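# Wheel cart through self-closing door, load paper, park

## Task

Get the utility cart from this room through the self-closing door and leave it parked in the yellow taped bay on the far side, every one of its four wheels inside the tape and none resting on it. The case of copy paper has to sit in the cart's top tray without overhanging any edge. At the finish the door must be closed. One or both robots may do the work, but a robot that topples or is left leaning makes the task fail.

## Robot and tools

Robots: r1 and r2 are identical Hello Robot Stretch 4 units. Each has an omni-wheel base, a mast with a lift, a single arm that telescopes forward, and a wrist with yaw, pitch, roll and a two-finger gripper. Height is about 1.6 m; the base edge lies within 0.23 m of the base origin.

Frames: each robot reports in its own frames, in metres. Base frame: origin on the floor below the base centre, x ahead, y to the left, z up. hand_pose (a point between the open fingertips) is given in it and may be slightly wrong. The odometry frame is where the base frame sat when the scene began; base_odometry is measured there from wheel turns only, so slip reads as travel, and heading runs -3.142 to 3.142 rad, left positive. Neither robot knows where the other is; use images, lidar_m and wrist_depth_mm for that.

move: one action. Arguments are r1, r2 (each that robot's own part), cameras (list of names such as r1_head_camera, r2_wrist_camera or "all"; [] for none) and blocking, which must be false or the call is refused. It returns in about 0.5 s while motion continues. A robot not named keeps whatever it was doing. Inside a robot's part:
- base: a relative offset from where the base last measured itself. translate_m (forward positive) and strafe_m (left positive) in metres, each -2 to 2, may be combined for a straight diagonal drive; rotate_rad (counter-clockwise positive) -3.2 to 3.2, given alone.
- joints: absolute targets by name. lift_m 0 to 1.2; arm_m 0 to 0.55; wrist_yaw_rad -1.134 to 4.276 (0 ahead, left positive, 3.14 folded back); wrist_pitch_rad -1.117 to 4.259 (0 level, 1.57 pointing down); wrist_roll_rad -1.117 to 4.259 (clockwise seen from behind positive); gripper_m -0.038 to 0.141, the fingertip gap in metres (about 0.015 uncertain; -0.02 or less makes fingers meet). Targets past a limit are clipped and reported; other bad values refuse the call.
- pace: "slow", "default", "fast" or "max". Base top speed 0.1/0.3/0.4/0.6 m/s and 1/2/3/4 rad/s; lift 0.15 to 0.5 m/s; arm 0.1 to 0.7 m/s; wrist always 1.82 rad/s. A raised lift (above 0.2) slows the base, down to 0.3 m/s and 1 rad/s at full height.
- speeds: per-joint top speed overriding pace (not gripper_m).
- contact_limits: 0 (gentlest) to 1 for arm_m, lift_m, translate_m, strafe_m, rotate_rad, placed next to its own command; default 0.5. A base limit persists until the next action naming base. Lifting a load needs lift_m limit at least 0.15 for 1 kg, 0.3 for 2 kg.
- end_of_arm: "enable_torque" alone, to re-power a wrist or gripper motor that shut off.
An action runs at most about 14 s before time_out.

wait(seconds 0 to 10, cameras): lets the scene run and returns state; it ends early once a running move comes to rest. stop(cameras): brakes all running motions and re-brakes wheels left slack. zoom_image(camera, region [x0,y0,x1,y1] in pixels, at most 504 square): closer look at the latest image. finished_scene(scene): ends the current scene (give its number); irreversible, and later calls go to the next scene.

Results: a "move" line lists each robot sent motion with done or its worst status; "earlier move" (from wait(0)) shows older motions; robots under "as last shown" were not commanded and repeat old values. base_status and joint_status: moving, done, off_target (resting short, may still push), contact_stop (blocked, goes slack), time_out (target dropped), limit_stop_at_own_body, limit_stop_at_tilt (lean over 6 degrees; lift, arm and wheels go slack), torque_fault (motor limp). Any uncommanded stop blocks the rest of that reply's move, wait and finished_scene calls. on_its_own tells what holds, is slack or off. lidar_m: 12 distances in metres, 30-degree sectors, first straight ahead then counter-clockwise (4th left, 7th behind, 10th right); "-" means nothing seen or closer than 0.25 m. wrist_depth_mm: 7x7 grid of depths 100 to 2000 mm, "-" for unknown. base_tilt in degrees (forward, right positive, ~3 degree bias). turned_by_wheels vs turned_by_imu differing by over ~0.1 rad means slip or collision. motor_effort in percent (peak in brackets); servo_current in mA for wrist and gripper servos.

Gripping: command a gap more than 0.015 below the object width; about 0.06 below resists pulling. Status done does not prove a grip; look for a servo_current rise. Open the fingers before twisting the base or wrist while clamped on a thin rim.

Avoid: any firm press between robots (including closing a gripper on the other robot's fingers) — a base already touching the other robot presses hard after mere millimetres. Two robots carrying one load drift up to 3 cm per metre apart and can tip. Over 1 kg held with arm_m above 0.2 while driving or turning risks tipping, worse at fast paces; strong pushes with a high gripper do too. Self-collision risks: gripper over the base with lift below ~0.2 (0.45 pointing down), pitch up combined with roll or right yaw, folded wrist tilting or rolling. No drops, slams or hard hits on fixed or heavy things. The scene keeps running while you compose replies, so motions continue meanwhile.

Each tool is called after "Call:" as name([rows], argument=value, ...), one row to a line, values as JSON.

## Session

Call:
move()

Scene clock: 0.00 s.
r1.base_odometry: x=+0.000 y=+0.000 heading=+0.000
r1.turned_by_wheels: +0.000
r1.turned_by_imu: +0.000
r1.base_tilt: forward=-1.6 right=+1.3
r1.lidar_m: 0.96 1.73 2.02 2.40 3.92 1.60 0.85 0.77 0.78 0.89 0.77 0.78
r1.base_status: not commanded
r1.joint_positions: lift_m=+0.124 arm_m=+0.000 wrist_yaw_rad=+3.194 wrist_pitch_rad=+0.002 wrist_roll_rad=+0.000 gripper_m=+0.056
r1.joint_status: not commanded
r1.measured_speeds: all 0
r1.motor_effort: lift_m=+19 arm_m=-4 wheel_0=-2 wheel_1=+1 wheel_2=+0
r1.servo_current: wrist_yaw_rad=59 wrist_pitch_rad=46 wrist_roll_rad=46 gripper_m=39
r1.hand_pose: x=-0.1216 y=+0.0722 z=+0.3019 quat_wxyz=(-0.026, -0.001, +0.000, +1.000) (m; r1's base frame)
r1.wrist_depth_mm: - 135 - - - - - / - 123 135 - - - - / - 121 191 - - - - / 110 136 194 - - - - / 137 - - - 1618 - - / 226 - 190 1098 188 1160 1118 / 224 163 750 798 768 768 759
r2.base_odometry: x=+0.000 y=+0.000 heading=+0.000
r2.turned_by_wheels: +0.000
r2.turned_by_imu: +0.000
r2.base_tilt: forward=-0.6 right=+0.1
r2.lidar_m: 1.29 1.32 1.58 2.33 2.36 2.78 1.41 1.41 2.77 2.39 2.42 1.48
r2.base_status: not commanded
r2.joint_positions: lift_m=+0.200 arm_m=+0.000 wrist_yaw_rad=+3.211 wrist_pitch_rad=+0.001 wrist_roll_rad=+0.000 gripper_m=+0.056
r2.joint_status: not commanded
r2.measured_speeds: all 0
r2.motor_effort: lift_m=+18 arm_m=-4 wheel_0=-1 wheel_1=+1 wheel_2=+1
r2.servo_current: wrist_yaw_rad=46 wrist_pitch_rad=39 wrist_roll_rad=52 gripper_m=52
r2.hand_pose: x=-0.1229 y=+0.0671 z=+0.3779 quat_wxyz=(-0.035, -0.001, +0.000, +0.999) (m; r2's base frame)
r2.wrist_depth_mm: - - 137 - - - - / - - 137 - - - - / - 109 138 - - - - / - 140 175 - - - - / 214 - - - - - - / 213 1281 196 1255 190 1336 1182 / 208 243 866 - - 854 878
pictures: r1_head_camera, r1_head_left_camera, r1_head_right_camera, r1_wrist_camera, r2_head_camera, r2_head_left_camera, r2_head_right_camera, r2_wrist_camera
Images, in order (width x height): r1_head_camera 420x560, r1_head_left_camera 420x672, r1_head_right_camera 420x672, r1_wrist_camera 616x392, r2_head_camera 420x560, r2_head_left_camera 420x672, r2_head_right_camera 420x672, r2_wrist_camera 616x392.

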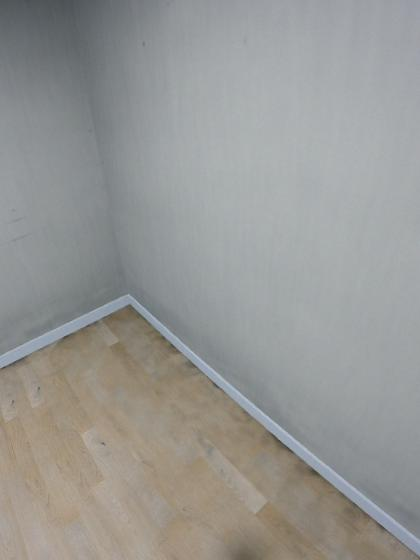

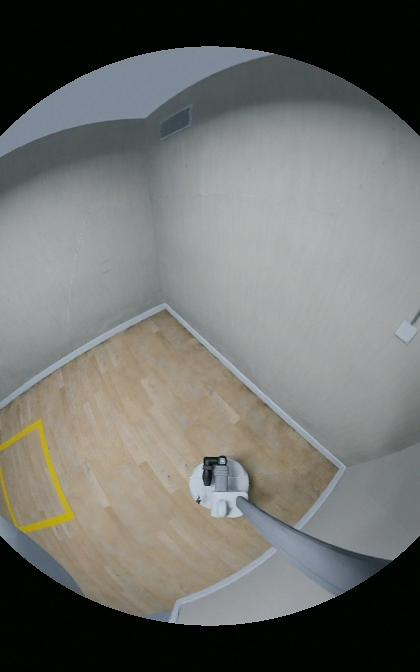

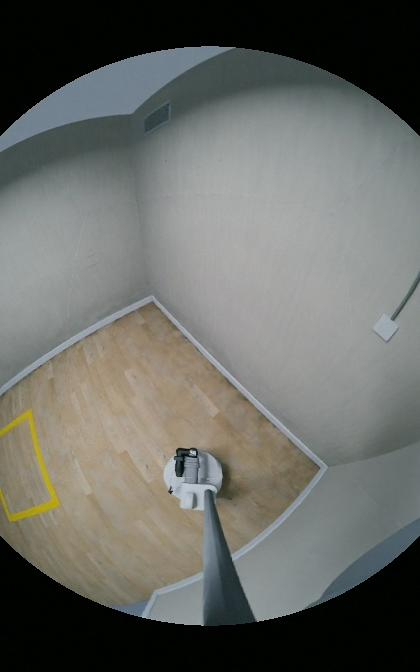

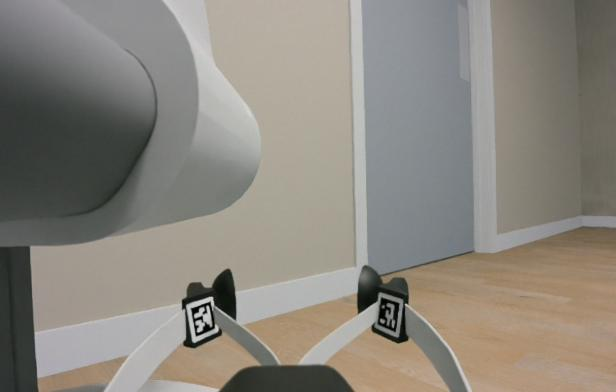

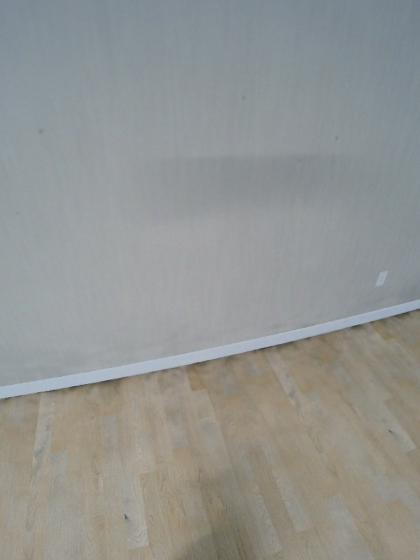

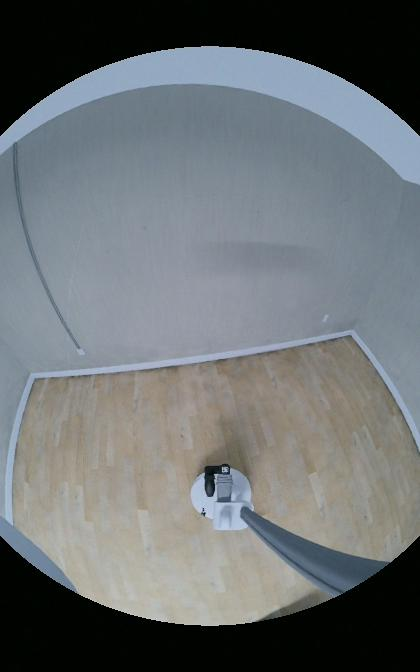

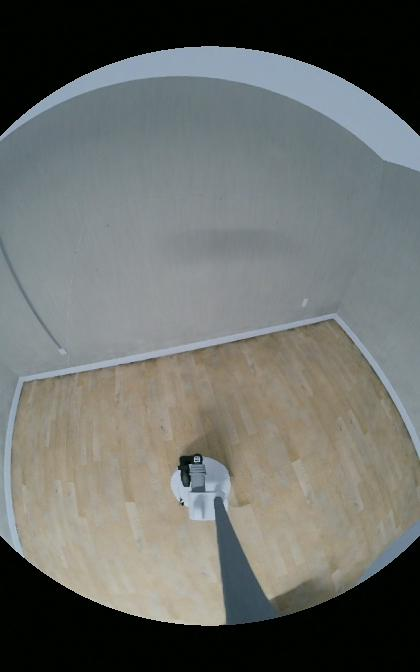

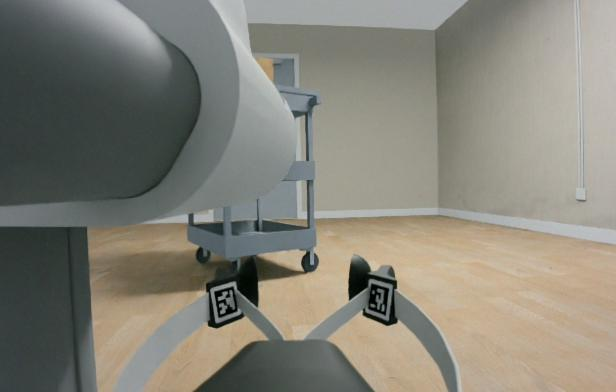

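Call:
move(blocking=false, r1={"base":{"rotate_rad":2.6}}, r2={"base":{"rotate_rad":-3.0},"joints":{"lift_m":0.684,"wrist_yaw_rad":0,"gripper_m":0.135,"wrist_roll_rad":1.57}})

Call:
wait(seconds=4)

Call:
wait(seconds=3)

Call:
wait(seconds=1, cameras=["r1_head_camera","r1_head_left_camera","r2_head_camera","r2_head_left_camera","r2_wrist_camera"])

Scene clock: 6.57 s.
move: r1 moving; r2 moving
r1.base_odometry: x=+0.000 y=+0.000 heading=+0.253
r1.turned_by_wheels: +0.253
r1.turned_by_imu: +0.253
r1.base_tilt: forward=-1.6 right=+1.3
r1.lidar_m: 1.15 2.01 2.11 2.98 2.65 1.07 0.80 0.74 0.81 0.80 0.72 0.82
r1.base_status: rotate_rad moving
r1.joint_positions: lift_m=+0.124 arm_m=+0.000 wrist_yaw_rad=+3.194 wrist_pitch_rad=+0.002 wrist_roll_rad=+0.000 gripper_m=+0.056
r1.joint_status: not commanded
r1.measured_speeds: translate_m=+0.000 strafe_m=+0.000 rotate_rad=+0.974 lift_m=+0.000 arm_m=+0.000 wrist_yaw_rad=+0.000 wrist_pitch_rad=+0.000 wrist_roll_rad=+0.000
r1.motor_effort: lift_m=+19(20) arm_m=-4(4) wheel_0=-7(9) wheel_1=-6(7) wheel_2=-6(7)
r1.servo_current: wrist_yaw_rad=46(59) wrist_pitch_rad=39(52) wrist_roll_rad=33(65) gripper_m=39(46)
r1.hand_pose: x=-0.1216 y=+0.0722 z=+0.3019 quat_wxyz=(-0.026, -0.001, +0.000, +1.000) (m; r1's base frame)
r1.wrist_depth_mm: - 135 - - - - 1808 / - 123 135 - - - 1808 / - 121 192 - - - 1756 / 111 136 195 - - - 1808 / 137 - - - - - 1756 / 226 - 190 976 188 1118 1138 / 224 152 759 798 778 750 759
r2.base_odometry: x=+0.000 y=+0.000 heading=-0.252
r2.turned_by_wheels: -0.252
r2.turned_by_imu: -0.244
r2.base_tilt: forward=-0.7 right=+0.0
r2.lidar_m: 1.35 1.27 1.41 2.01 2.34 2.43 3.58 1.41 3.28 2.43 2.39 1.79
r2.base_status: rotate_rad moving
r2.joint_positions: lift_m=+0.238 arm_m=+0.000 wrist_yaw_rad=+2.650 wrist_pitch_rad=+0.001 wrist_roll_rad=+0.588 gripper_m=+0.075
r2.joint_status: lift_m moving; wrist_yaw_rad moving; wrist_roll_rad moving; gripper_m moving
r2.measured_speeds: translate_m=+0.001 strafe_m=+0.000 rotate_rad=-0.977 lift_m=+0.146 arm_m=+0.000 wrist_yaw_rad=-1.734 wrist_pitch_rad=+0.000 wrist_roll_rad=+1.820
r2.motor_effort: lift_m=+23(25) arm_m=-4(4) wheel_0=+11(11) wheel_1=+9(10) wheel_2=+10(11)
r2.servo_current: wrist_yaw_rad=130(130) wrist_pitch_rad=46(46) wrist_roll_rad=91(130) gripper_m=98(98)
r2.hand_pose: x=-0.0420 y=+0.2132 z=+0.4157 quat_wxyz=(+0.233, +0.070, +0.281, +0.928) (m; r2's base frame)
r2.wrist_depth_mm: - - - - - - - / - - - - - - - / - - - - - - 1661 / - - - - - 1618 1138 / - - - - 1708 1118 854 / 272 - 191 1708 189 842 683 / - - 1708 - 820 668 574
pictures: none

Scene clock: 8.67 s.
earlier move: r1 done; r2 moving
r1.base_odometry: x=+0.000 y=+0.000 heading=+2.600
r1.turned_by_wheels: +2.347
r1.turned_by_imu: +2.360
r1.base_tilt: forward=-1.6 right=+1.3
r1.lidar_m: 1.66 0.87 0.75 0.75 0.87 0.77 0.77 0.91 1.64 2.03 2.39 3.92
r1.base_status: done
r1.joint_positions: lift_m=+0.124 arm_m=+0.000 wrist_yaw_rad=+3.194 wrist_pitch_rad=+0.002 wrist_roll_rad=+0.000 gripper_m=+0.056
r1.joint_status: not commanded
r1.measured_speeds: all 0
r1.motor_effort: lift_m=+20(20) arm_m=-4(4) wheel_0=-1(10) wheel_1=-1(9) wheel_2=+0(8)
r1.servo_current: wrist_yaw_rad=39(65) wrist_pitch_rad=39(52) wrist_roll_rad=59(65) gripper_m=39(52)
r1.hand_pose: x=-0.1216 y=+0.0722 z=+0.3019 quat_wxyz=(-0.026, -0.001, +0.000, +1.000) (m; r1's base frame)
r1.wrist_depth_mm: - 135 - - - - - / - 123 135 - - - - / - 121 191 - - - - / 111 135 194 - - - - / 137 - - - - - - / 227 - 190 - 187 - - / 750 759 759 153 741 683 750
r2.base_odometry: x=+0.000 y=+0.000 heading=-2.999
r2.turned_by_wheels: -2.747
r2.turned_by_imu: -2.673
r2.base_tilt: forward=-0.6 right=+0.1
r2.lidar_m: 1.37 3.68 2.50 2.39 2.01 1.40 1.31 1.35 1.77 2.34 2.38 3.15
r2.base_status: rotate_rad moving
r2.joint_positions: lift_m=+0.684 arm_m=+0.000 wrist_yaw_rad=+0.003 wrist_pitch_rad=+0.001 wrist_roll_rad=+1.568 gripper_m=+0.135
r2.joint_status: lift_m moving; wrist_yaw_rad moving; wrist_roll_rad moving; the others done
r2.measured_speeds: translate_m=+0.000 strafe_m=+0.000 rotate_rad=+0.000 lift_m=+0.008 arm_m=+0.000 wrist_yaw_rad=+0.000 wrist_pitch_rad=+0.000 wrist_roll_rad=+0.000
r2.motor_effort: lift_m=+24(26) arm_m=-4(4) wheel_0=+5(14) wheel_1=+3(11) wheel_2=+4(11)
r2.servo_current: wrist_yaw_rad=39(130) wrist_pitch_rad=46(46) wrist_roll_rad=78(130) gripper_m=52(104)
r2.hand_pose: x=+0.4596 y=-0.0867 z=+0.8616 quat_wxyz=(+0.708, +0.706, +0.001, +0.001) (m; r2's base frame)
r2.wrist_depth_mm: - - - - - 1708 1182 / - - - - - 1756 1205 / - - - - - 1708 1205 / - - - - - 1430 1205 / - - - 1499 1576 1308 1205 / - - 1464 1464 196 1397 1205 / - - - - - 1863 1205
wait: 2.10 of 4 s (r1 has come to rest)
pictures: none

Scene clock: 8.97 s.
earlier move: r2 done
r1.base_odometry: x=+0.000 y=+0.000 heading=+2.600
r1.turned_by_wheels: +0.000
r1.turned_by_imu: +0.000
r1.base_tilt: forward=-1.6 right=+1.3
r1.lidar_m: 1.66 0.87 0.76 0.77 0.90 0.78 0.77 0.93 1.66 2.05 2.36 3.91
r1.base_status: done
r1.joint_positions: lift_m=+0.124 arm_m=+0.000 wrist_yaw_rad=+3.194 wrist_pitch_rad=+0.002 wrist_roll_rad=+0.000 gripper_m=+0.056
r1.joint_status: not commanded
r1.measured_speeds: all 0
r1.motor_effort: lift_m=+20(20) arm_m=-4(4) wheel_0=-1(10) wheel_1=-1(9) wheel_2=+0(8)
r1.servo_current: wrist_yaw_rad=59(65) wrist_pitch_rad=46(52) wrist_roll_rad=39(65) gripper_m=39(52)
r1.hand_pose: x=-0.1216 y=+0.0722 z=+0.3019 quat_wxyz=(-0.026, -0.001, +0.000, +1.000) (m; r1's base frame)
r1.wrist_depth_mm: - 135 - - - - - / - 123 135 - - - - / - 121 191 - - - - / 110 135 195 - - - - / 137 - - - - - - / 228 - 190 - 188 - - / 750 759 750 153 741 691 750
r2.base_odometry: x=+0.000 y=+0.000 heading=-2.999
r2.turned_by_wheels: +0.000
r2.turned_by_imu: +0.000
r2.base_tilt: forward=-0.7 right=+0.1
r2.lidar_m: 1.40 3.63 2.55 2.40 2.01 1.39 1.29 1.35 1.77 2.33 2.41 3.16
r2.base_status: done
r2.joint_positions: lift_m=+0.684 arm_m=+0.000 wrist_yaw_rad=+0.003 wrist_pitch_rad=+0.001 wrist_roll_rad=+1.568 gripper_m=+0.135
r2.joint_status: all done
r2.measured_speeds: all 0
r2.motor_effort: lift_m=+21(26) arm_m=-4(4) wheel_0=+3(14) wheel_1=+3(11) wheel_2=+4(11)
r2.servo_current: wrist_yaw_rad=46(130) wrist_pitch_rad=46(46) wrist_roll_rad=52(130) gripper_m=52(104)
r2.hand_pose: x=+0.4596 y=-0.0867 z=+0.8616 quat_wxyz=(+0.708, +0.706, +0.001, +0.001) (m; r2's base frame)
r2.wrist_depth_mm: - - - - - 1708 1160 / - - - - - 1756 1182 / - - - - - 1708 1205 / - - - - - 1430 1182 / - - - 1499 1576 1281 1205 / - - 1430 1464 196 1397 1205 / - - - - - 1863 1205
wait: 0.30 of 3 s (r2 has come to rest)
pictures: none

Scene clock: 9.97 s.
r1.base_odometry: x=+0.000 y=+0.000 heading=+2.600
r1.turned_by_wheels: +0.000
r1.turned_by_imu: +0.000
r1.base_tilt: forward=-1.6 right=+1.3
r1.lidar_m: 1.67 0.87 0.74 0.74 0.88 0.76 0.76 0.93 1.69 2.04 2.34 3.89
r1.base_status: done
r1.joint_positions: lift_m=+0.124 arm_m=+0.000 wrist_yaw_rad=+3.194 wrist_pitch_rad=+0.002 wrist_roll_rad=+0.000 gripper_m=+0.056
r1.joint_status: not commanded
r1.measured_speeds: all 0
r1.motor_effort: lift_m=+19(20) arm_m=-4(4) wheel_0=-2(10) wheel_1=-1(9) wheel_2=+0(8)
r1.servo_current: wrist_yaw_rad=59(65) wrist_pitch_rad=39(52) wrist_roll_rad=59(65) gripper_m=33(52)
r1.hand_pose: x=-0.1216 y=+0.0722 z=+0.3019 quat_wxyz=(-0.026, -0.001, +0.000, +1.000) (m; r1's base frame)
r1.wrist_depth_mm: - 135 - - - - - / - 123 135 - - - - / - 121 192 - - - - / 111 136 193 - - - - / 137 - - - - - - / 227 - 190 - 187 - - / 750 759 759 153 741 683 732
r2.base_odometry: x=+0.000 y=+0.000 heading=-2.999
r2.turned_by_wheels: +0.000
r2.turned_by_imu: +0.000
r2.base_tilt: forward=-0.7 right=+0.1
r2.lidar_m: 1.39 3.67 2.54 2.38 2.03 1.39 1.30 1.37 1.78 2.32 2.41 3.14
r2.base_status: done
r2.joint_positions: lift_m=+0.684 arm_m=+0.000 wrist_yaw_rad=+0.003 wrist_pitch_rad=+0.001 wrist_roll_rad=+1.568 gripper_m=+0.135
r2.joint_status: all done
r2.measured_speeds: all 0
r2.motor_effort: lift_m=+21(26) arm_m=-4(4) wheel_0=+3(14) wheel_1=+3(11) wheel_2=+4(11)
r2.servo_current: wrist_yaw_rad=52(130) wrist_pitch_rad=46(46) wrist_roll_rad=46(130) gripper_m=46(104)
r2.hand_pose: x=+0.4596 y=-0.0867 z=+0.8616 quat_wxyz=(+0.708, +0.706, +0.001, +0.001) (m; r2's base frame)
r2.wrist_depth_mm: - - - - - 1708 1182 / - - - - - 1708 1182 / - - - - - 1756 1182 / - - - - - 1430 1205 / - - - 1464 1618 1255 1205 / - - 1464 1464 196 1430 1205 / - - - - - 1921 1160
wait: 1.00 s; at rest by 0.27 s
pictures: r1_head_camera, r1_head_left_camera, r2_head_camera, r2_head_left_camera, r2_wrist_camera
Images, in order (width x height): r1_head_camera 420x560, r1_head_left_camera 420x672, r2_head_camera 420x560, r2_head_left_camera 420x672, r2_wrist_camera 616x392.

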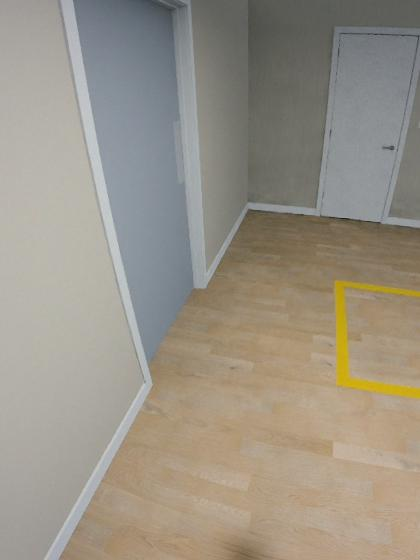

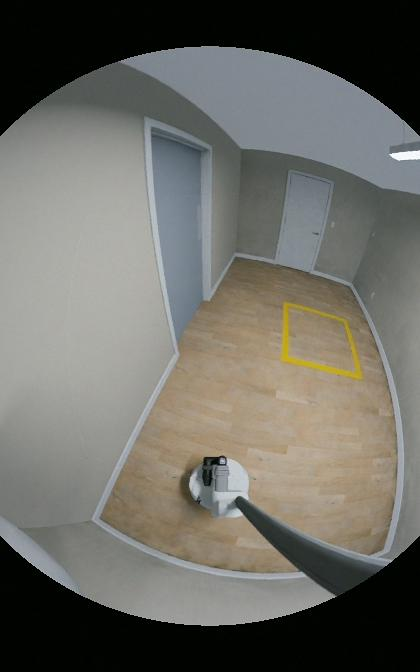

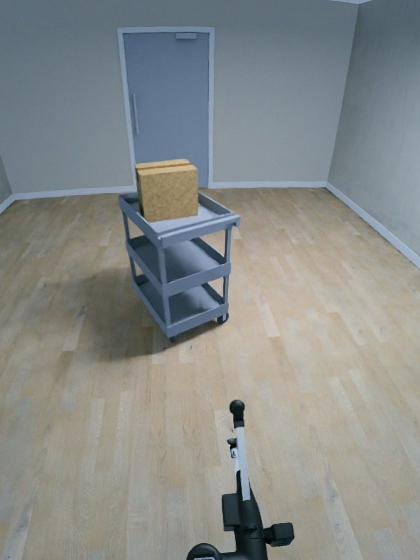

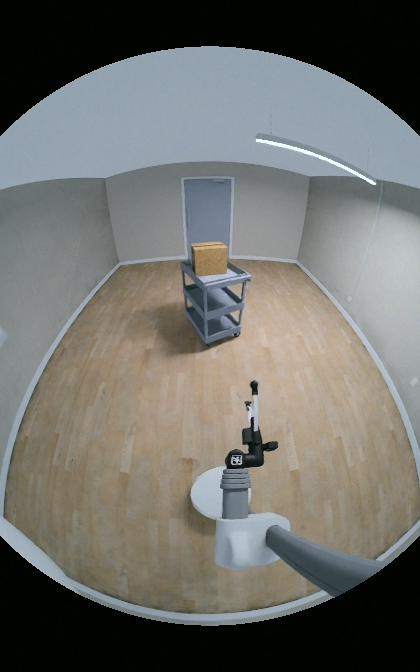

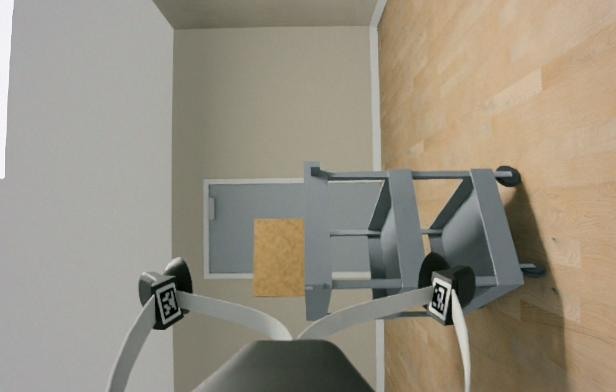

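Call:
move(blocking=false, r1={"base":{"rotate_rad":-0.31}}, r2={"base":{"translate_m":1.7,"strafe_m":-0.95},"joints":{"lift_m":0.5}})

Call:
wait(seconds=1.2)

Call:
move(blocking=false, r1={"base":{"translate_m":1.61}})

Call:
wait(seconds=7)

Call:
wait(seconds=2)

Call:
move(blocking=false, r1={"base":{"rotate_rad":1.571}}, r2={"base":{"rotate_rad":2.0}})

Call:
wait(seconds=3)

Call:
wait(seconds=1.5, cameras=["r1_head_camera","r1_head_left_camera","r2_head_camera","r2_head_left_camera","r2_wrist_camera"])

Scene clock: 51.40 s.
move: r1 moving; r2 moving
r1.base_odometry: x=+0.000 y=+0.000 heading=+2.371
r1.turned_by_wheels: -0.229
r1.turned_by_imu: -0.231
r1.base_tilt: forward=-1.5 right=+1.3
r1.lidar_m: 2.56 1.03 0.77 0.74 0.79 0.80 0.77 0.84 1.18 2.03 2.14 3.02
r1.base_status: rotate_rad moving
r1.joint_positions: lift_m=+0.124 arm_m=+0.000 wrist_yaw_rad=+3.194 wrist_pitch_rad=+0.002 wrist_roll_rad=+0.000 gripper_m=+0.056
r1.joint_status: not commanded
r1.measured_speeds: translate_m=+0.000 strafe_m=+0.000 rotate_rad=-0.599 lift_m=+0.000 arm_m=+0.000 wrist_yaw_rad=+0.000 wrist_pitch_rad=+0.000 wrist_roll_rad=+0.000
r1.motor_effort: lift_m=+20(20) arm_m=-4(4) wheel_0=+4(7) wheel_1=+3(8) wheel_2=+1(7)
r1.servo_current: wrist_yaw_rad=52(59) wrist_pitch_rad=39(52) wrist_roll_rad=65(65) gripper_m=39(46)
r1.hand_pose: x=-0.1216 y=+0.0722 z=+0.3019 quat_wxyz=(-0.026, -0.001, +0.000, +1.000) (m; r1's base frame)
r1.wrist_depth_mm: - 135 - - - - - / - 123 135 - - - - / - 121 191 - - - - / 111 136 195 - - - - / 137 - - - - - - / 216 - 190 - 188 - - / 750 750 741 143 732 723 750
r2.base_odometry: x=-0.033 y=+0.013 heading=-2.999
r2.turned_by_wheels: +0.000
r2.turned_by_imu: +0.001
r2.base_tilt: forward=-0.7 right=+0.0
r2.lidar_m: 1.36 3.67 2.53 2.41 2.06 1.42 1.34 1.39 1.78 2.31 2.35 3.14
r2.base_status: translate_m moving; strafe_m moving
r2.joint_positions: lift_m=+0.646 arm_m=+0.000 wrist_yaw_rad=+0.003 wrist_pitch_rad=+0.001 wrist_roll_rad=+1.568 gripper_m=+0.135
r2.joint_status: lift_m moving
r2.measured_speeds: translate_m=+0.121 strafe_m=-0.068 rotate_rad=-0.003 lift_m=-0.146 arm_m=+0.000 wrist_yaw_rad=+0.000 wrist_pitch_rad=+0.000 wrist_roll_rad=+0.000
r2.motor_effort: lift_m=+14(23) arm_m=-4(4) wheel_0=+13(13) wheel_1=+5(5) wheel_2=-12(13)
r2.servo_current: wrist_yaw_rad=52(52) wrist_pitch_rad=39(46) wrist_roll_rad=46(59) gripper_m=52(59)
r2.hand_pose: x=+0.4596 y=-0.0867 z=+0.8242 quat_wxyz=(+0.708, +0.706, +0.001, +0.001) (m; r2's base frame)
r2.wrist_depth_mm: - - - - - 1618 1138 / - - - - - 1661 1138 / - - - - - 1661 1182 / - - - - - 1430 1160 / - - - 1464 1708 1397 1138 / - - 1397 1336 213 1397 1160 / - - - - - 1808 1138
pictures: none

Scene clock: 52.00 s.
earlier move: r1 done; r2 moving
r1.base_odometry: x=+0.000 y=+0.000 heading=+2.290
r1.turned_by_wheels: -0.080
r1.turned_by_imu: -0.081
r1.base_tilt: forward=-1.6 right=+1.3
r1.lidar_m: 3.43 1.13 0.80 0.75 0.80 0.83 0.77 0.81 1.11 2.02 2.05 2.79
r1.base_status: done
r1.joint_positions: lift_m=+0.124 arm_m=+0.000 wrist_yaw_rad=+3.194 wrist_pitch_rad=+0.002 wrist_roll_rad=+0.000 gripper_m=+0.056
r1.joint_status: not commanded
r1.measured_speeds: all 0
r1.motor_effort: lift_m=+20(20) arm_m=-4(4) wheel_0=+4(7) wheel_1=+2(8) wheel_2=+1(7)
r1.servo_current: wrist_yaw_rad=46(65) wrist_pitch_rad=39(52) wrist_roll_rad=39(65) gripper_m=39(52)
r1.hand_pose: x=-0.1216 y=+0.0722 z=+0.3019 quat_wxyz=(-0.026, -0.001, +0.000, +1.000) (m; r1's base frame)
r1.wrist_depth_mm: - 135 - - - - - / - 123 135 - - - - / - 121 192 - - - - / 110 135 195 - - - - / 137 - - - - - - / 215 - 190 - 187 - - / 225 750 759 143 778 768 750
r2.base_odometry: x=-0.162 y=+0.062 heading=-2.999
r2.turned_by_wheels: +0.000
r2.turned_by_imu: +0.000
r2.base_tilt: forward=-0.7 right=+0.1
r2.lidar_m: 1.26 1.62 2.65 2.46 2.23 1.53 1.44 1.50 1.96 2.23 2.29 3.05
r2.base_status: translate_m moving; strafe_m moving
r2.joint_positions: lift_m=+0.532 arm_m=+0.000 wrist_yaw_rad=+0.003 wrist_pitch_rad=+0.001 wrist_roll_rad=+1.568 gripper_m=+0.135
r2.joint_status: lift_m moving
r2.measured_speeds: translate_m=+0.265 strafe_m=-0.147 rotate_rad=+0.001 lift_m=-0.143 arm_m=+0.000 wrist_yaw_rad=+0.000 wrist_pitch_rad=+0.000 wrist_roll_rad=+0.000
r2.motor_effort: lift_m=+15(23) arm_m=-4(4) wheel_0=+8(15) wheel_1=+4(6) wheel_2=-11(15)
r2.servo_current: wrist_yaw_rad=46(52) wrist_pitch_rad=46(46) wrist_roll_rad=52(59) gripper_m=52(59)
r2.hand_pose: x=+0.4596 y=-0.0867 z=+0.7103 quat_wxyz=(+0.708, +0.706, +0.001, +0.001) (m; r2's base frame)
r2.wrist_depth_mm: - - - - - 1430 976 / - - - - - 1397 991 / - - - - - 1430 1008 / - - - - - 1281 1008 / - - - - 1576 1205 1008 / - - 1042 1118 196 1118 1008 / - - - - - 1537 991
wait: 0.60 of 1.2 s (r1 has come to rest)
pictures: none

Scene clock: 52.50 s.
earlier move: r2 moving
move: r1 moving
r1.base_odometry: x=-0.021 y=+0.024 heading=+2.291
r1.turned_by_wheels: +0.000
r1.turned_by_imu: +0.000
r1.base_tilt: forward=-1.6 right=+1.3
r1.lidar_m: 3.42 1.13 0.79 0.75 0.79 0.81 0.80 0.84 1.13 2.03 2.08 2.81
r1.base_status: translate_m moving
r1.joint_positions: lift_m=+0.124 arm_m=+0.000 wrist_yaw_rad=+3.194 wrist_pitch_rad=+0.002 wrist_roll_rad=+0.000 gripper_m=+0.056
r1.joint_status: not commanded
r1.measured_speeds: translate_m=+0.122 strafe_m=+0.000 rotate_rad=-0.002 lift_m=+0.000 arm_m=+0.000 wrist_yaw_rad=+0.000 wrist_pitch_rad=+0.000 wrist_roll_rad=+0.000
r1.motor_effort: lift_m=+20(20) arm_m=-4(4) wheel_0=+6(9) wheel_1=+6(9) wheel_2=-8(9)
r1.servo_current: wrist_yaw_rad=39(59) wrist_pitch_rad=33(46) wrist_roll_rad=39(59) gripper_m=46(46)
r1.hand_pose: x=-0.1216 y=+0.0722 z=+0.3019 quat_wxyz=(-0.026, -0.001, +0.000, +1.000) (m; r1's base frame)
r1.wrist_depth_mm: - 135 - - - - - / - 123 135 - - - - / - 121 191 - - - - / 110 136 195 - - - - / 137 - - - - - - / 216 - 190 - 187 - - / 224 759 750 788 778 759 759
r2.base_odometry: x=-0.302 y=+0.116 heading=-2.999
r2.turned_by_wheels: +0.000
r2.turned_by_imu: +0.000
r2.base_tilt: forward=-0.7 right=+0.0
r2.lidar_m: 1.15 1.17 2.76 2.55 2.44 1.67 1.57 1.63 2.14 2.16 2.23 2.90
r2.base_status: translate_m moving; strafe_m moving
r2.joint_positions: lift_m=+0.500 arm_m=+0.000 wrist_yaw_rad=+0.003 wrist_pitch_rad=+0.001 wrist_roll_rad=+1.568 gripper_m=+0.135
r2.joint_status: lift_m moving
r2.measured_speeds: translate_m=+0.262 strafe_m=-0.146 rotate_rad=+0.000 lift_m=+0.000 arm_m=+0.000 wrist_yaw_rad=+0.000 wrist_pitch_rad=+0.000 wrist_roll_rad=+0.000
r2.motor_effort: lift_m=+13(17) arm_m=-4(4) wheel_0=+7(10) wheel_1=+3(6) wheel_2=-9(10)
r2.servo_current: wrist_yaw_rad=33(52) wrist_pitch_rad=39(46) wrist_roll_rad=52(52) gripper_m=52(52)
r2.hand_pose: x=+0.4596 y=-0.0867 z=+0.6782 quat_wxyz=(+0.708, +0.706, +0.001, +0.001) (m; r2's base frame)
r2.wrist_depth_mm: - - - - - 1308 917 / - - - - - 1336 917 / - - - - - 1397 931 / - - - - - 1366 931 / - - - - 1537 1118 946 / - - 931 - 960 1118 946 / - - 1182 - - 1205 931
pictures: none

Scene clock: 58.73 s.
earlier move: r1 moving; r2 done
r1.base_odometry: x=-1.061 y=+1.210 heading=+2.291
r1.turned_by_wheels: +0.000
r1.turned_by_imu: +0.000
r1.base_tilt: forward=-1.6 right=+1.2
r1.lidar_m: 2.30 1.18 0.92 0.88 0.91 1.14 2.35 2.48 2.08 1.95 2.03 2.43
r1.base_status: translate_m moving
r1.joint_positions: lift_m=+0.124 arm_m=+0.000 wrist_yaw_rad=+3.194 wrist_pitch_rad=+0.002 wrist_roll_rad=+0.000 gripper_m=+0.056
r1.joint_status: not commanded
r1.measured_speeds: all 0
r1.motor_effort: lift_m=+19(20) arm_m=-4(4) wheel_0=+2(9) wheel_1=+2(9) wheel_2=+1(10)
r1.servo_current: wrist_yaw_rad=52(78) wrist_pitch_rad=33(52) wrist_roll_rad=59(65) gripper_m=46(46)
r1.hand_pose: x=-0.1216 y=+0.0722 z=+0.3019 quat_wxyz=(-0.026, -0.001, +0.000, +1.000) (m; r1's base frame)
r1.wrist_depth_mm: - 135 - - - - - / - 123 146 - - - - / - 121 192 - - - - / 111 136 206 - - - - / 216 - - - - 1576 - / 1008 1205 193 1182 188 1160 1025 / 741 759 750 788 778 759 759
r2.base_odometry: x=-1.818 y=+0.699 heading=-2.999
r2.turned_by_wheels: +0.000
r2.turned_by_imu: +0.003
r2.base_tilt: forward=-0.7 right=+0.1
r2.lidar_m: 2.86 2.94 0.93 0.70 1.12 3.12 2.97 1.96 1.39 1.27 1.32 1.77
r2.base_status: done
r2.joint_positions: lift_m=+0.500 arm_m=+0.000 wrist_yaw_rad=+0.003 wrist_pitch_rad=+0.001 wrist_roll_rad=+1.568 gripper_m=+0.135
r2.joint_status: all done
r2.measured_speeds: all 0
r2.motor_effort: lift_m=+14(17) arm_m=-4(4) wheel_0=+3(12) wheel_1=+5(7) wheel_2=-2(10)
r2.servo_current: wrist_yaw_rad=46(65) wrist_pitch_rad=46(52) wrist_roll_rad=46(59) gripper_m=46(59)
r2.hand_pose: x=+0.4596 y=-0.0867 z=+0.6782 quat_wxyz=(+0.708, +0.706, +0.001, +0.001) (m; r2's base frame)
r2.wrist_depth_mm: - - - - - 1308 917 / - - - - - 1336 931 / - - - - - 1366 946 / - - - - - 1366 946 / - - - - - 1281 960 / - - 217 - 1921 1098 960 / - - - - - 1430 946
wait: 6.23 of 7 s (r2 has come to rest)
pictures: none

Scene clock: 58.87 s.
earlier move: r1 done
r1.base_odometry: x=-1.061 y=+1.210 heading=+2.291
r1.turned_by_wheels: +0.000
r1.turned_by_imu: +0.000
r1.base_tilt: forward=-1.6 right=+1.3
r1.lidar_m: 2.31 1.19 0.92 0.87 0.90 1.11 2.38 2.46 2.10 1.95 2.05 2.44
r1.base_status: done
r1.joint_positions: lift_m=+0.124 arm_m=+0.000 wrist_yaw_rad=+3.194 wrist_pitch_rad=+0.002 wrist_roll_rad=+0.000 gripper_m=+0.056
r1.joint_status: not commanded
r1.measured_speeds: all 0
r1.motor_effort: lift_m=+19(20) arm_m=-4(4) wheel_0=+1(9) wheel_1=+1(9) wheel_2=+0(10)
r1.servo_current: wrist_yaw_rad=59(78) wrist_pitch_rad=46(52) wrist_roll_rad=52(65) gripper_m=46(46)
r1.hand_pose: x=-0.1216 y=+0.0722 z=+0.3019 quat_wxyz=(-0.026, -0.001, +0.000, +1.000) (m; r1's base frame)
r1.wrist_depth_mm: - 135 - - - - - / - 123 146 - - - - / - 121 191 - - - - / 111 135 206 - - - - / 216 - - - - 1661 - / 1008 1182 194 1182 187 1138 1008 / 750 750 759 788 778 768 750
r2.base_odometry: x=-1.818 y=+0.699 heading=-2.999
r2.turned_by_wheels: +0.000
r2.turned_by_imu: +0.000
r2.base_tilt: forward=-0.7 right=+0.1
r2.lidar_m: 2.85 2.96 0.91 0.70 1.12 3.11 2.94 1.95 1.37 1.29 1.33 1.74
r2.base_status: done
r2.joint_positions: lift_m=+0.500 arm_m=+0.000 wrist_yaw_rad=+0.003 wrist_pitch_rad=+0.001 wrist_roll_rad=+1.568 gripper_m=+0.135
r2.joint_status: all done
r2.measured_speeds: all 0
r2.motor_effort: lift_m=+14(17) arm_m=-4(4) wheel_0=+3(12) wheel_1=+5(7) wheel_2=-2(10)
r2.servo_current: wrist_yaw_rad=46(65) wrist_pitch_rad=39(52) wrist_roll_rad=52(59) gripper_m=52(59)
r2.hand_pose: x=+0.4596 y=-0.0867 z=+0.6782 quat_wxyz=(+0.708, +0.706, +0.001, +0.001) (m; r2's base frame)
r2.wrist_depth_mm: - - - - - 1308 931 / - - - - - 1366 931 / - - - - - 1366 946 / - - - - - 1366 931 / - - - - - 1281 946 / - - 216 - 1863 1118 946 / - - - - - 1464 946
wait: 0.13 of 2 s (r1 has come to rest)
pictures: none

Scene clock: 59.37 s.
move: r1 moving; r2 moving
r1.base_odometry: x=-1.061 y=+1.210 heading=+2.543
r1.turned_by_wheels: +0.252
r1.turned_by_imu: +0.253
r1.base_tilt: forward=-1.6 right=+1.3
r1.lidar_m: 1.80 0.96 0.88 0.87 0.95 1.56 2.37 2.38 1.99 2.00 2.24 2.30
r1.base_status: rotate_rad moving
r1.joint_positions: lift_m=+0.124 arm_m=+0.000 wrist_yaw_rad=+3.194 wrist_pitch_rad=+0.002 wrist_roll_rad=+0.000 gripper_m=+0.056
r1.joint_status: not commanded
r1.measured_speeds: translate_m=+0.001 strafe_m=-0.001 rotate_rad=+0.971 lift_m=+0.000 arm_m=+0.000 wrist_yaw_rad=+0.000 wrist_pitch_rad=+0.000 wrist_roll_rad=+0.000
r1.motor_effort: lift_m=+19(20) arm_m=-4(4) wheel_0=-8(9) wheel_1=-9(9) wheel_2=-7(7)
r1.servo_current: wrist_yaw_rad=26(59) wrist_pitch_rad=39(46) wrist_roll_rad=46(72) gripper_m=33(46)
r1.hand_pose: x=-0.1216 y=+0.0722 z=+0.3019 quat_wxyz=(-0.026, -0.001, +0.000, +1.000) (m; r1's base frame)
r1.wrist_depth_mm: - 135 - - - - - / - 124 146 - - - - / - 121 191 - - - - / 111 135 207 - - - - / 216 - - - - - 1537 / 991 1182 193 1182 187 1118 1098 / 759 750 750 778 788 759 759
r2.base_odometry: x=-1.818 y=+0.699 heading=-2.747
r2.turned_by_wheels: +0.252
r2.turned_by_imu: +0.245
r2.base_tilt: forward=-0.7 right=+0.0
r2.lidar_m: 2.86 3.18 0.75 0.72 3.60 2.96 2.94 1.58 1.32 1.28 1.46 2.34
r2.base_status: rotate_rad moving
r2.joint_positions: lift_m=+0.500 arm_m=+0.000 wrist_yaw_rad=+0.003 wrist_pitch_rad=+0.001 wrist_roll_rad=+1.568 gripper_m=+0.135
r2.joint_status: not commanded
r2.measured_speeds: translate_m=+0.000 strafe_m=-0.001 rotate_rad=+0.980 lift_m=+0.000 arm_m=+0.000 wrist_yaw_rad=+0.000 wrist_pitch_rad=+0.000 wrist_roll_rad=+0.000
r2.motor_effort: lift_m=+14(14) arm_m=-4(4) wheel_0=-4(9) wheel_1=-10(10) wheel_2=-10(11)
r2.servo_current: wrist_yaw_rad=39(52) wrist_pitch_rad=39(39) wrist_roll_rad=52(52) gripper_m=46(59)
r2.hand_pose: x=+0.4595 y=-0.0867 z=+0.6782 quat_wxyz=(+0.708, +0.706, +0.001, +0.001) (m; r2's base frame)
r2.wrist_depth_mm: - - - - - 1308 917 / - - - - - 1336 931 / - - - - - 1366 946 / - - - - - 1366 931 / - - - - - 1281 960 / - - 216 - 1921 1118 946 / - - - - - 1499 946
pictures: none

Scene clock: 60.93 s.
earlier move: r1 done; r2 moving
r1.base_odometry: x=-1.061 y=+1.210 heading=-2.422
r1.turned_by_wheels: +1.318
r1.turned_by_imu: +1.325
r1.base_tilt: forward=-1.6 right=+1.3
r1.lidar_m: 0.88 0.90 1.11 2.36 2.42 2.06 1.96 2.07 2.46 2.33 1.20 0.95
r1.base_status: done
r1.joint_positions: lift_m=+0.124 arm_m=+0.000 wrist_yaw_rad=+3.194 wrist_pitch_rad=+0.002 wrist_roll_rad=+0.000 gripper_m=+0.056
r1.joint_status: not commanded
r1.measured_speeds: all 0
r1.motor_effort: lift_m=+20(20) arm_m=-4(4) wheel_0=-3(9) wheel_1=-3(9) wheel_2=+0(8)
r1.servo_current: wrist_yaw_rad=46(65) wrist_pitch_rad=46(52) wrist_roll_rad=52(72) gripper_m=46(46)
r1.hand_pose: x=-0.1216 y=+0.0722 z=+0.3019 quat_wxyz=(-0.026, -0.001, +0.000, +1.000) (m; r1's base frame)
r1.wrist_depth_mm: - 135 - - - - - / - 123 146 - - - - / - 121 191 - - - - / 111 135 206 - - - - / 216 - - - - - - / 991 1229 191 1060 187 1118 1098 / 759 759 759 153 741 759 741
r2.base_odometry: x=-1.818 y=+0.699 heading=-1.000
r2.turned_by_wheels: +1.747
r2.turned_by_imu: +1.701
r2.base_tilt: forward=-0.6 right=+0.1
r2.lidar_m: 0.83 3.24 2.95 2.29 1.46 1.28 1.31 1.62 2.87 2.89 1.02 0.72
r2.base_status: rotate_rad moving
r2.joint_positions: lift_m=+0.500 arm_m=+0.000 wrist_yaw_rad=+0.003 wrist_pitch_rad=+0.001 wrist_roll_rad=+1.568 gripper_m=+0.135
r2.joint_status: not commanded
r2.measured_speeds: all 0
r2.motor_effort: lift_m=+14(14) arm_m=-4(4) wheel_0=-3(13) wheel_1=-2(10) wheel_2=-3(12)
r2.servo_current: wrist_yaw_rad=39(59) wrist_pitch_rad=39(46) wrist_roll_rad=59(59) gripper_m=52(59)
r2.hand_pose: x=+0.4595 y=-0.0867 z=+0.6782 quat_wxyz=(+0.708, +0.706, +0.001, +0.001) (m; r2's base frame)
r2.wrist_depth_mm: - 707 445 - 904 - - / - - 445 - 473 449 - / - - 634 - 891 1464 946 / - - - - - 1397 946 / - - - - - 1281 946 / - - - - 1921 1118 931 / - - - - - 1499 931
wait: 1.57 of 3 s (r1 has come to rest)
pictures: none

Scene clock: 61.17 s.
earlier move: r2 done
r1.base_odometry: x=-1.061 y=+1.210 heading=-2.422
r1.turned_by_wheels: +0.000
r1.turned_by_imu: +0.000
r1.base_tilt: forward=-1.6 right=+1.3
r1.lidar_m: 0.87 0.90 1.13 2.35 2.42 2.05 1.95 2.05 2.44 2.34 1.22 0.93
r1.base_status: done
r1.joint_positions: lift_m=+0.124 arm_m=+0.000 wrist_yaw_rad=+3.194 wrist_pitch_rad=+0.002 wrist_roll_rad=+0.000 gripper_m=+0.056
r1.joint_status: not commanded
r1.measured_speeds: all 0
r1.motor_effort: lift_m=+19(20) arm_m=-4(4) wheel_0=-4(9) wheel_1=-3(9) wheel_2=+0(8)
r1.servo_current: wrist_yaw_rad=46(65) wrist_pitch_rad=46(52) wrist_roll_rad=46(72) gripper_m=33(46)
r1.hand_pose: x=-0.1216 y=+0.0722 z=+0.3019 quat_wxyz=(-0.026, -0.001, +0.000, +1.000) (m; r1's base frame)
r1.wrist_depth_mm: - 135 - - - - - / - 123 146 - - - - / - 121 191 - - - - / 110 135 207 - - - - / 216 - - - - - - / 1008 1205 191 1098 187 1160 1118 / 750 750 759 153 741 768 750
r2.base_odometry: x=-1.818 y=+0.699 heading=-1.000
r2.turned_by_wheels: +0.000
r2.turned_by_imu: +0.000
r2.base_tilt: forward=-0.7 right=+0.0
r2.lidar_m: 0.81 3.29 2.94 2.27 1.44 1.29 1.31 1.62 2.86 2.87 1.01 0.70
r2.base_status: done
r2.joint_positions: lift_m=+0.500 arm_m=+0.000 wrist_yaw_rad=+0.003 wrist_pitch_rad=+0.001 wrist_roll_rad=+1.568 gripper_m=+0.135
r2.joint_status: not commanded
r2.measured_speeds: all 0
r2.motor_effort: lift_m=+14(14) arm_m=-4(5) wheel_0=-3(13) wheel_1=-3(10) wheel_2=-4(12)
r2.servo_current: wrist_yaw_rad=33(59) wrist_pitch_rad=39(46) wrist_roll_rad=46(59) gripper_m=52(59)
r2.hand_pose: x=+0.4595 y=-0.0867 z=+0.6782 quat_wxyz=(+0.708, +0.706, +0.001, +0.001) (m; r2's base frame)
r2.wrist_depth_mm: - 715 445 - 904 - - / - - 445 - 473 445 - / - - 640 - 891 1499 931 / - - - - - 1366 931 / - - - - - 1281 960 / - - - - 1983 1118 946 / - - - - - 1499 946
wait: 0.23 of 1.5 s (r2 has come to rest)
pictures: r1_head_camera, r1_head_left_camera, r2_head_camera, r2_head_left_camera, r2_wrist_camera
Images, in order (width x height): r1_head_camera 420x560, r1_head_left_camera 420x672, r2_head_camera 420x560, r2_head_left_camera 420x672, r2_wrist_camera 616x392.

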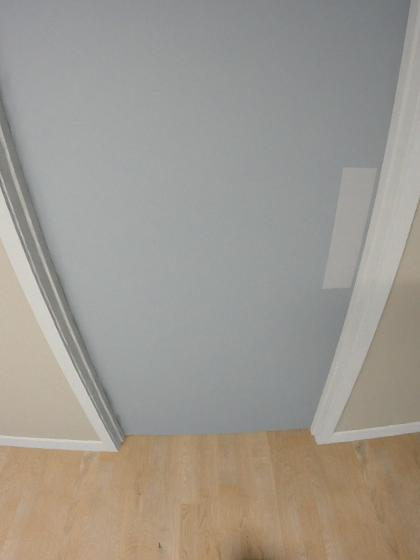

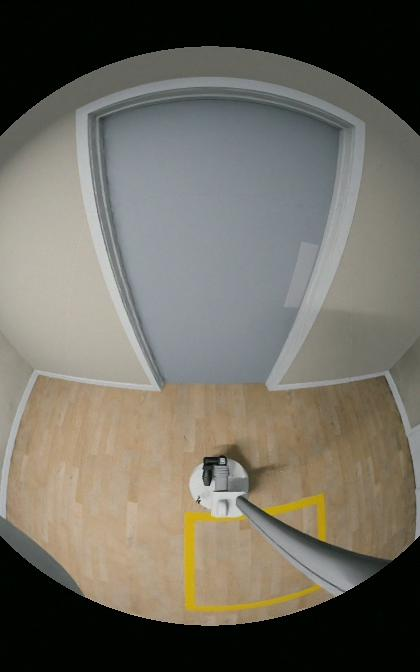

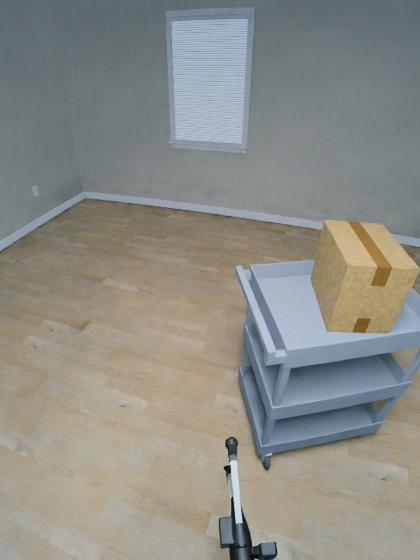

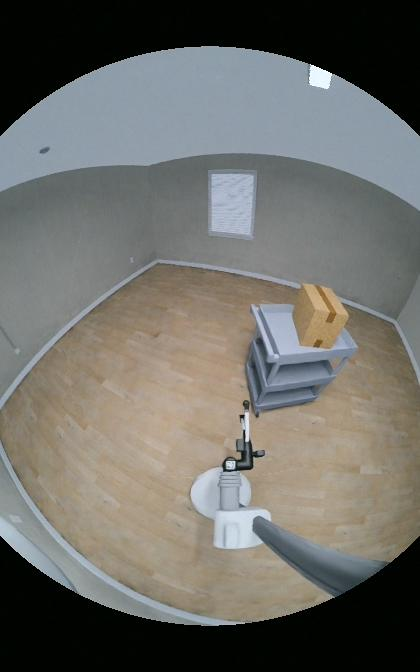

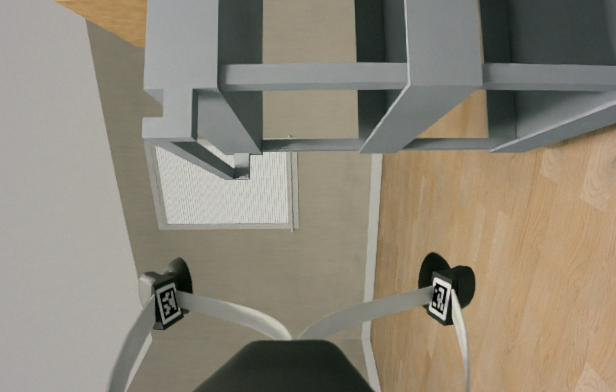

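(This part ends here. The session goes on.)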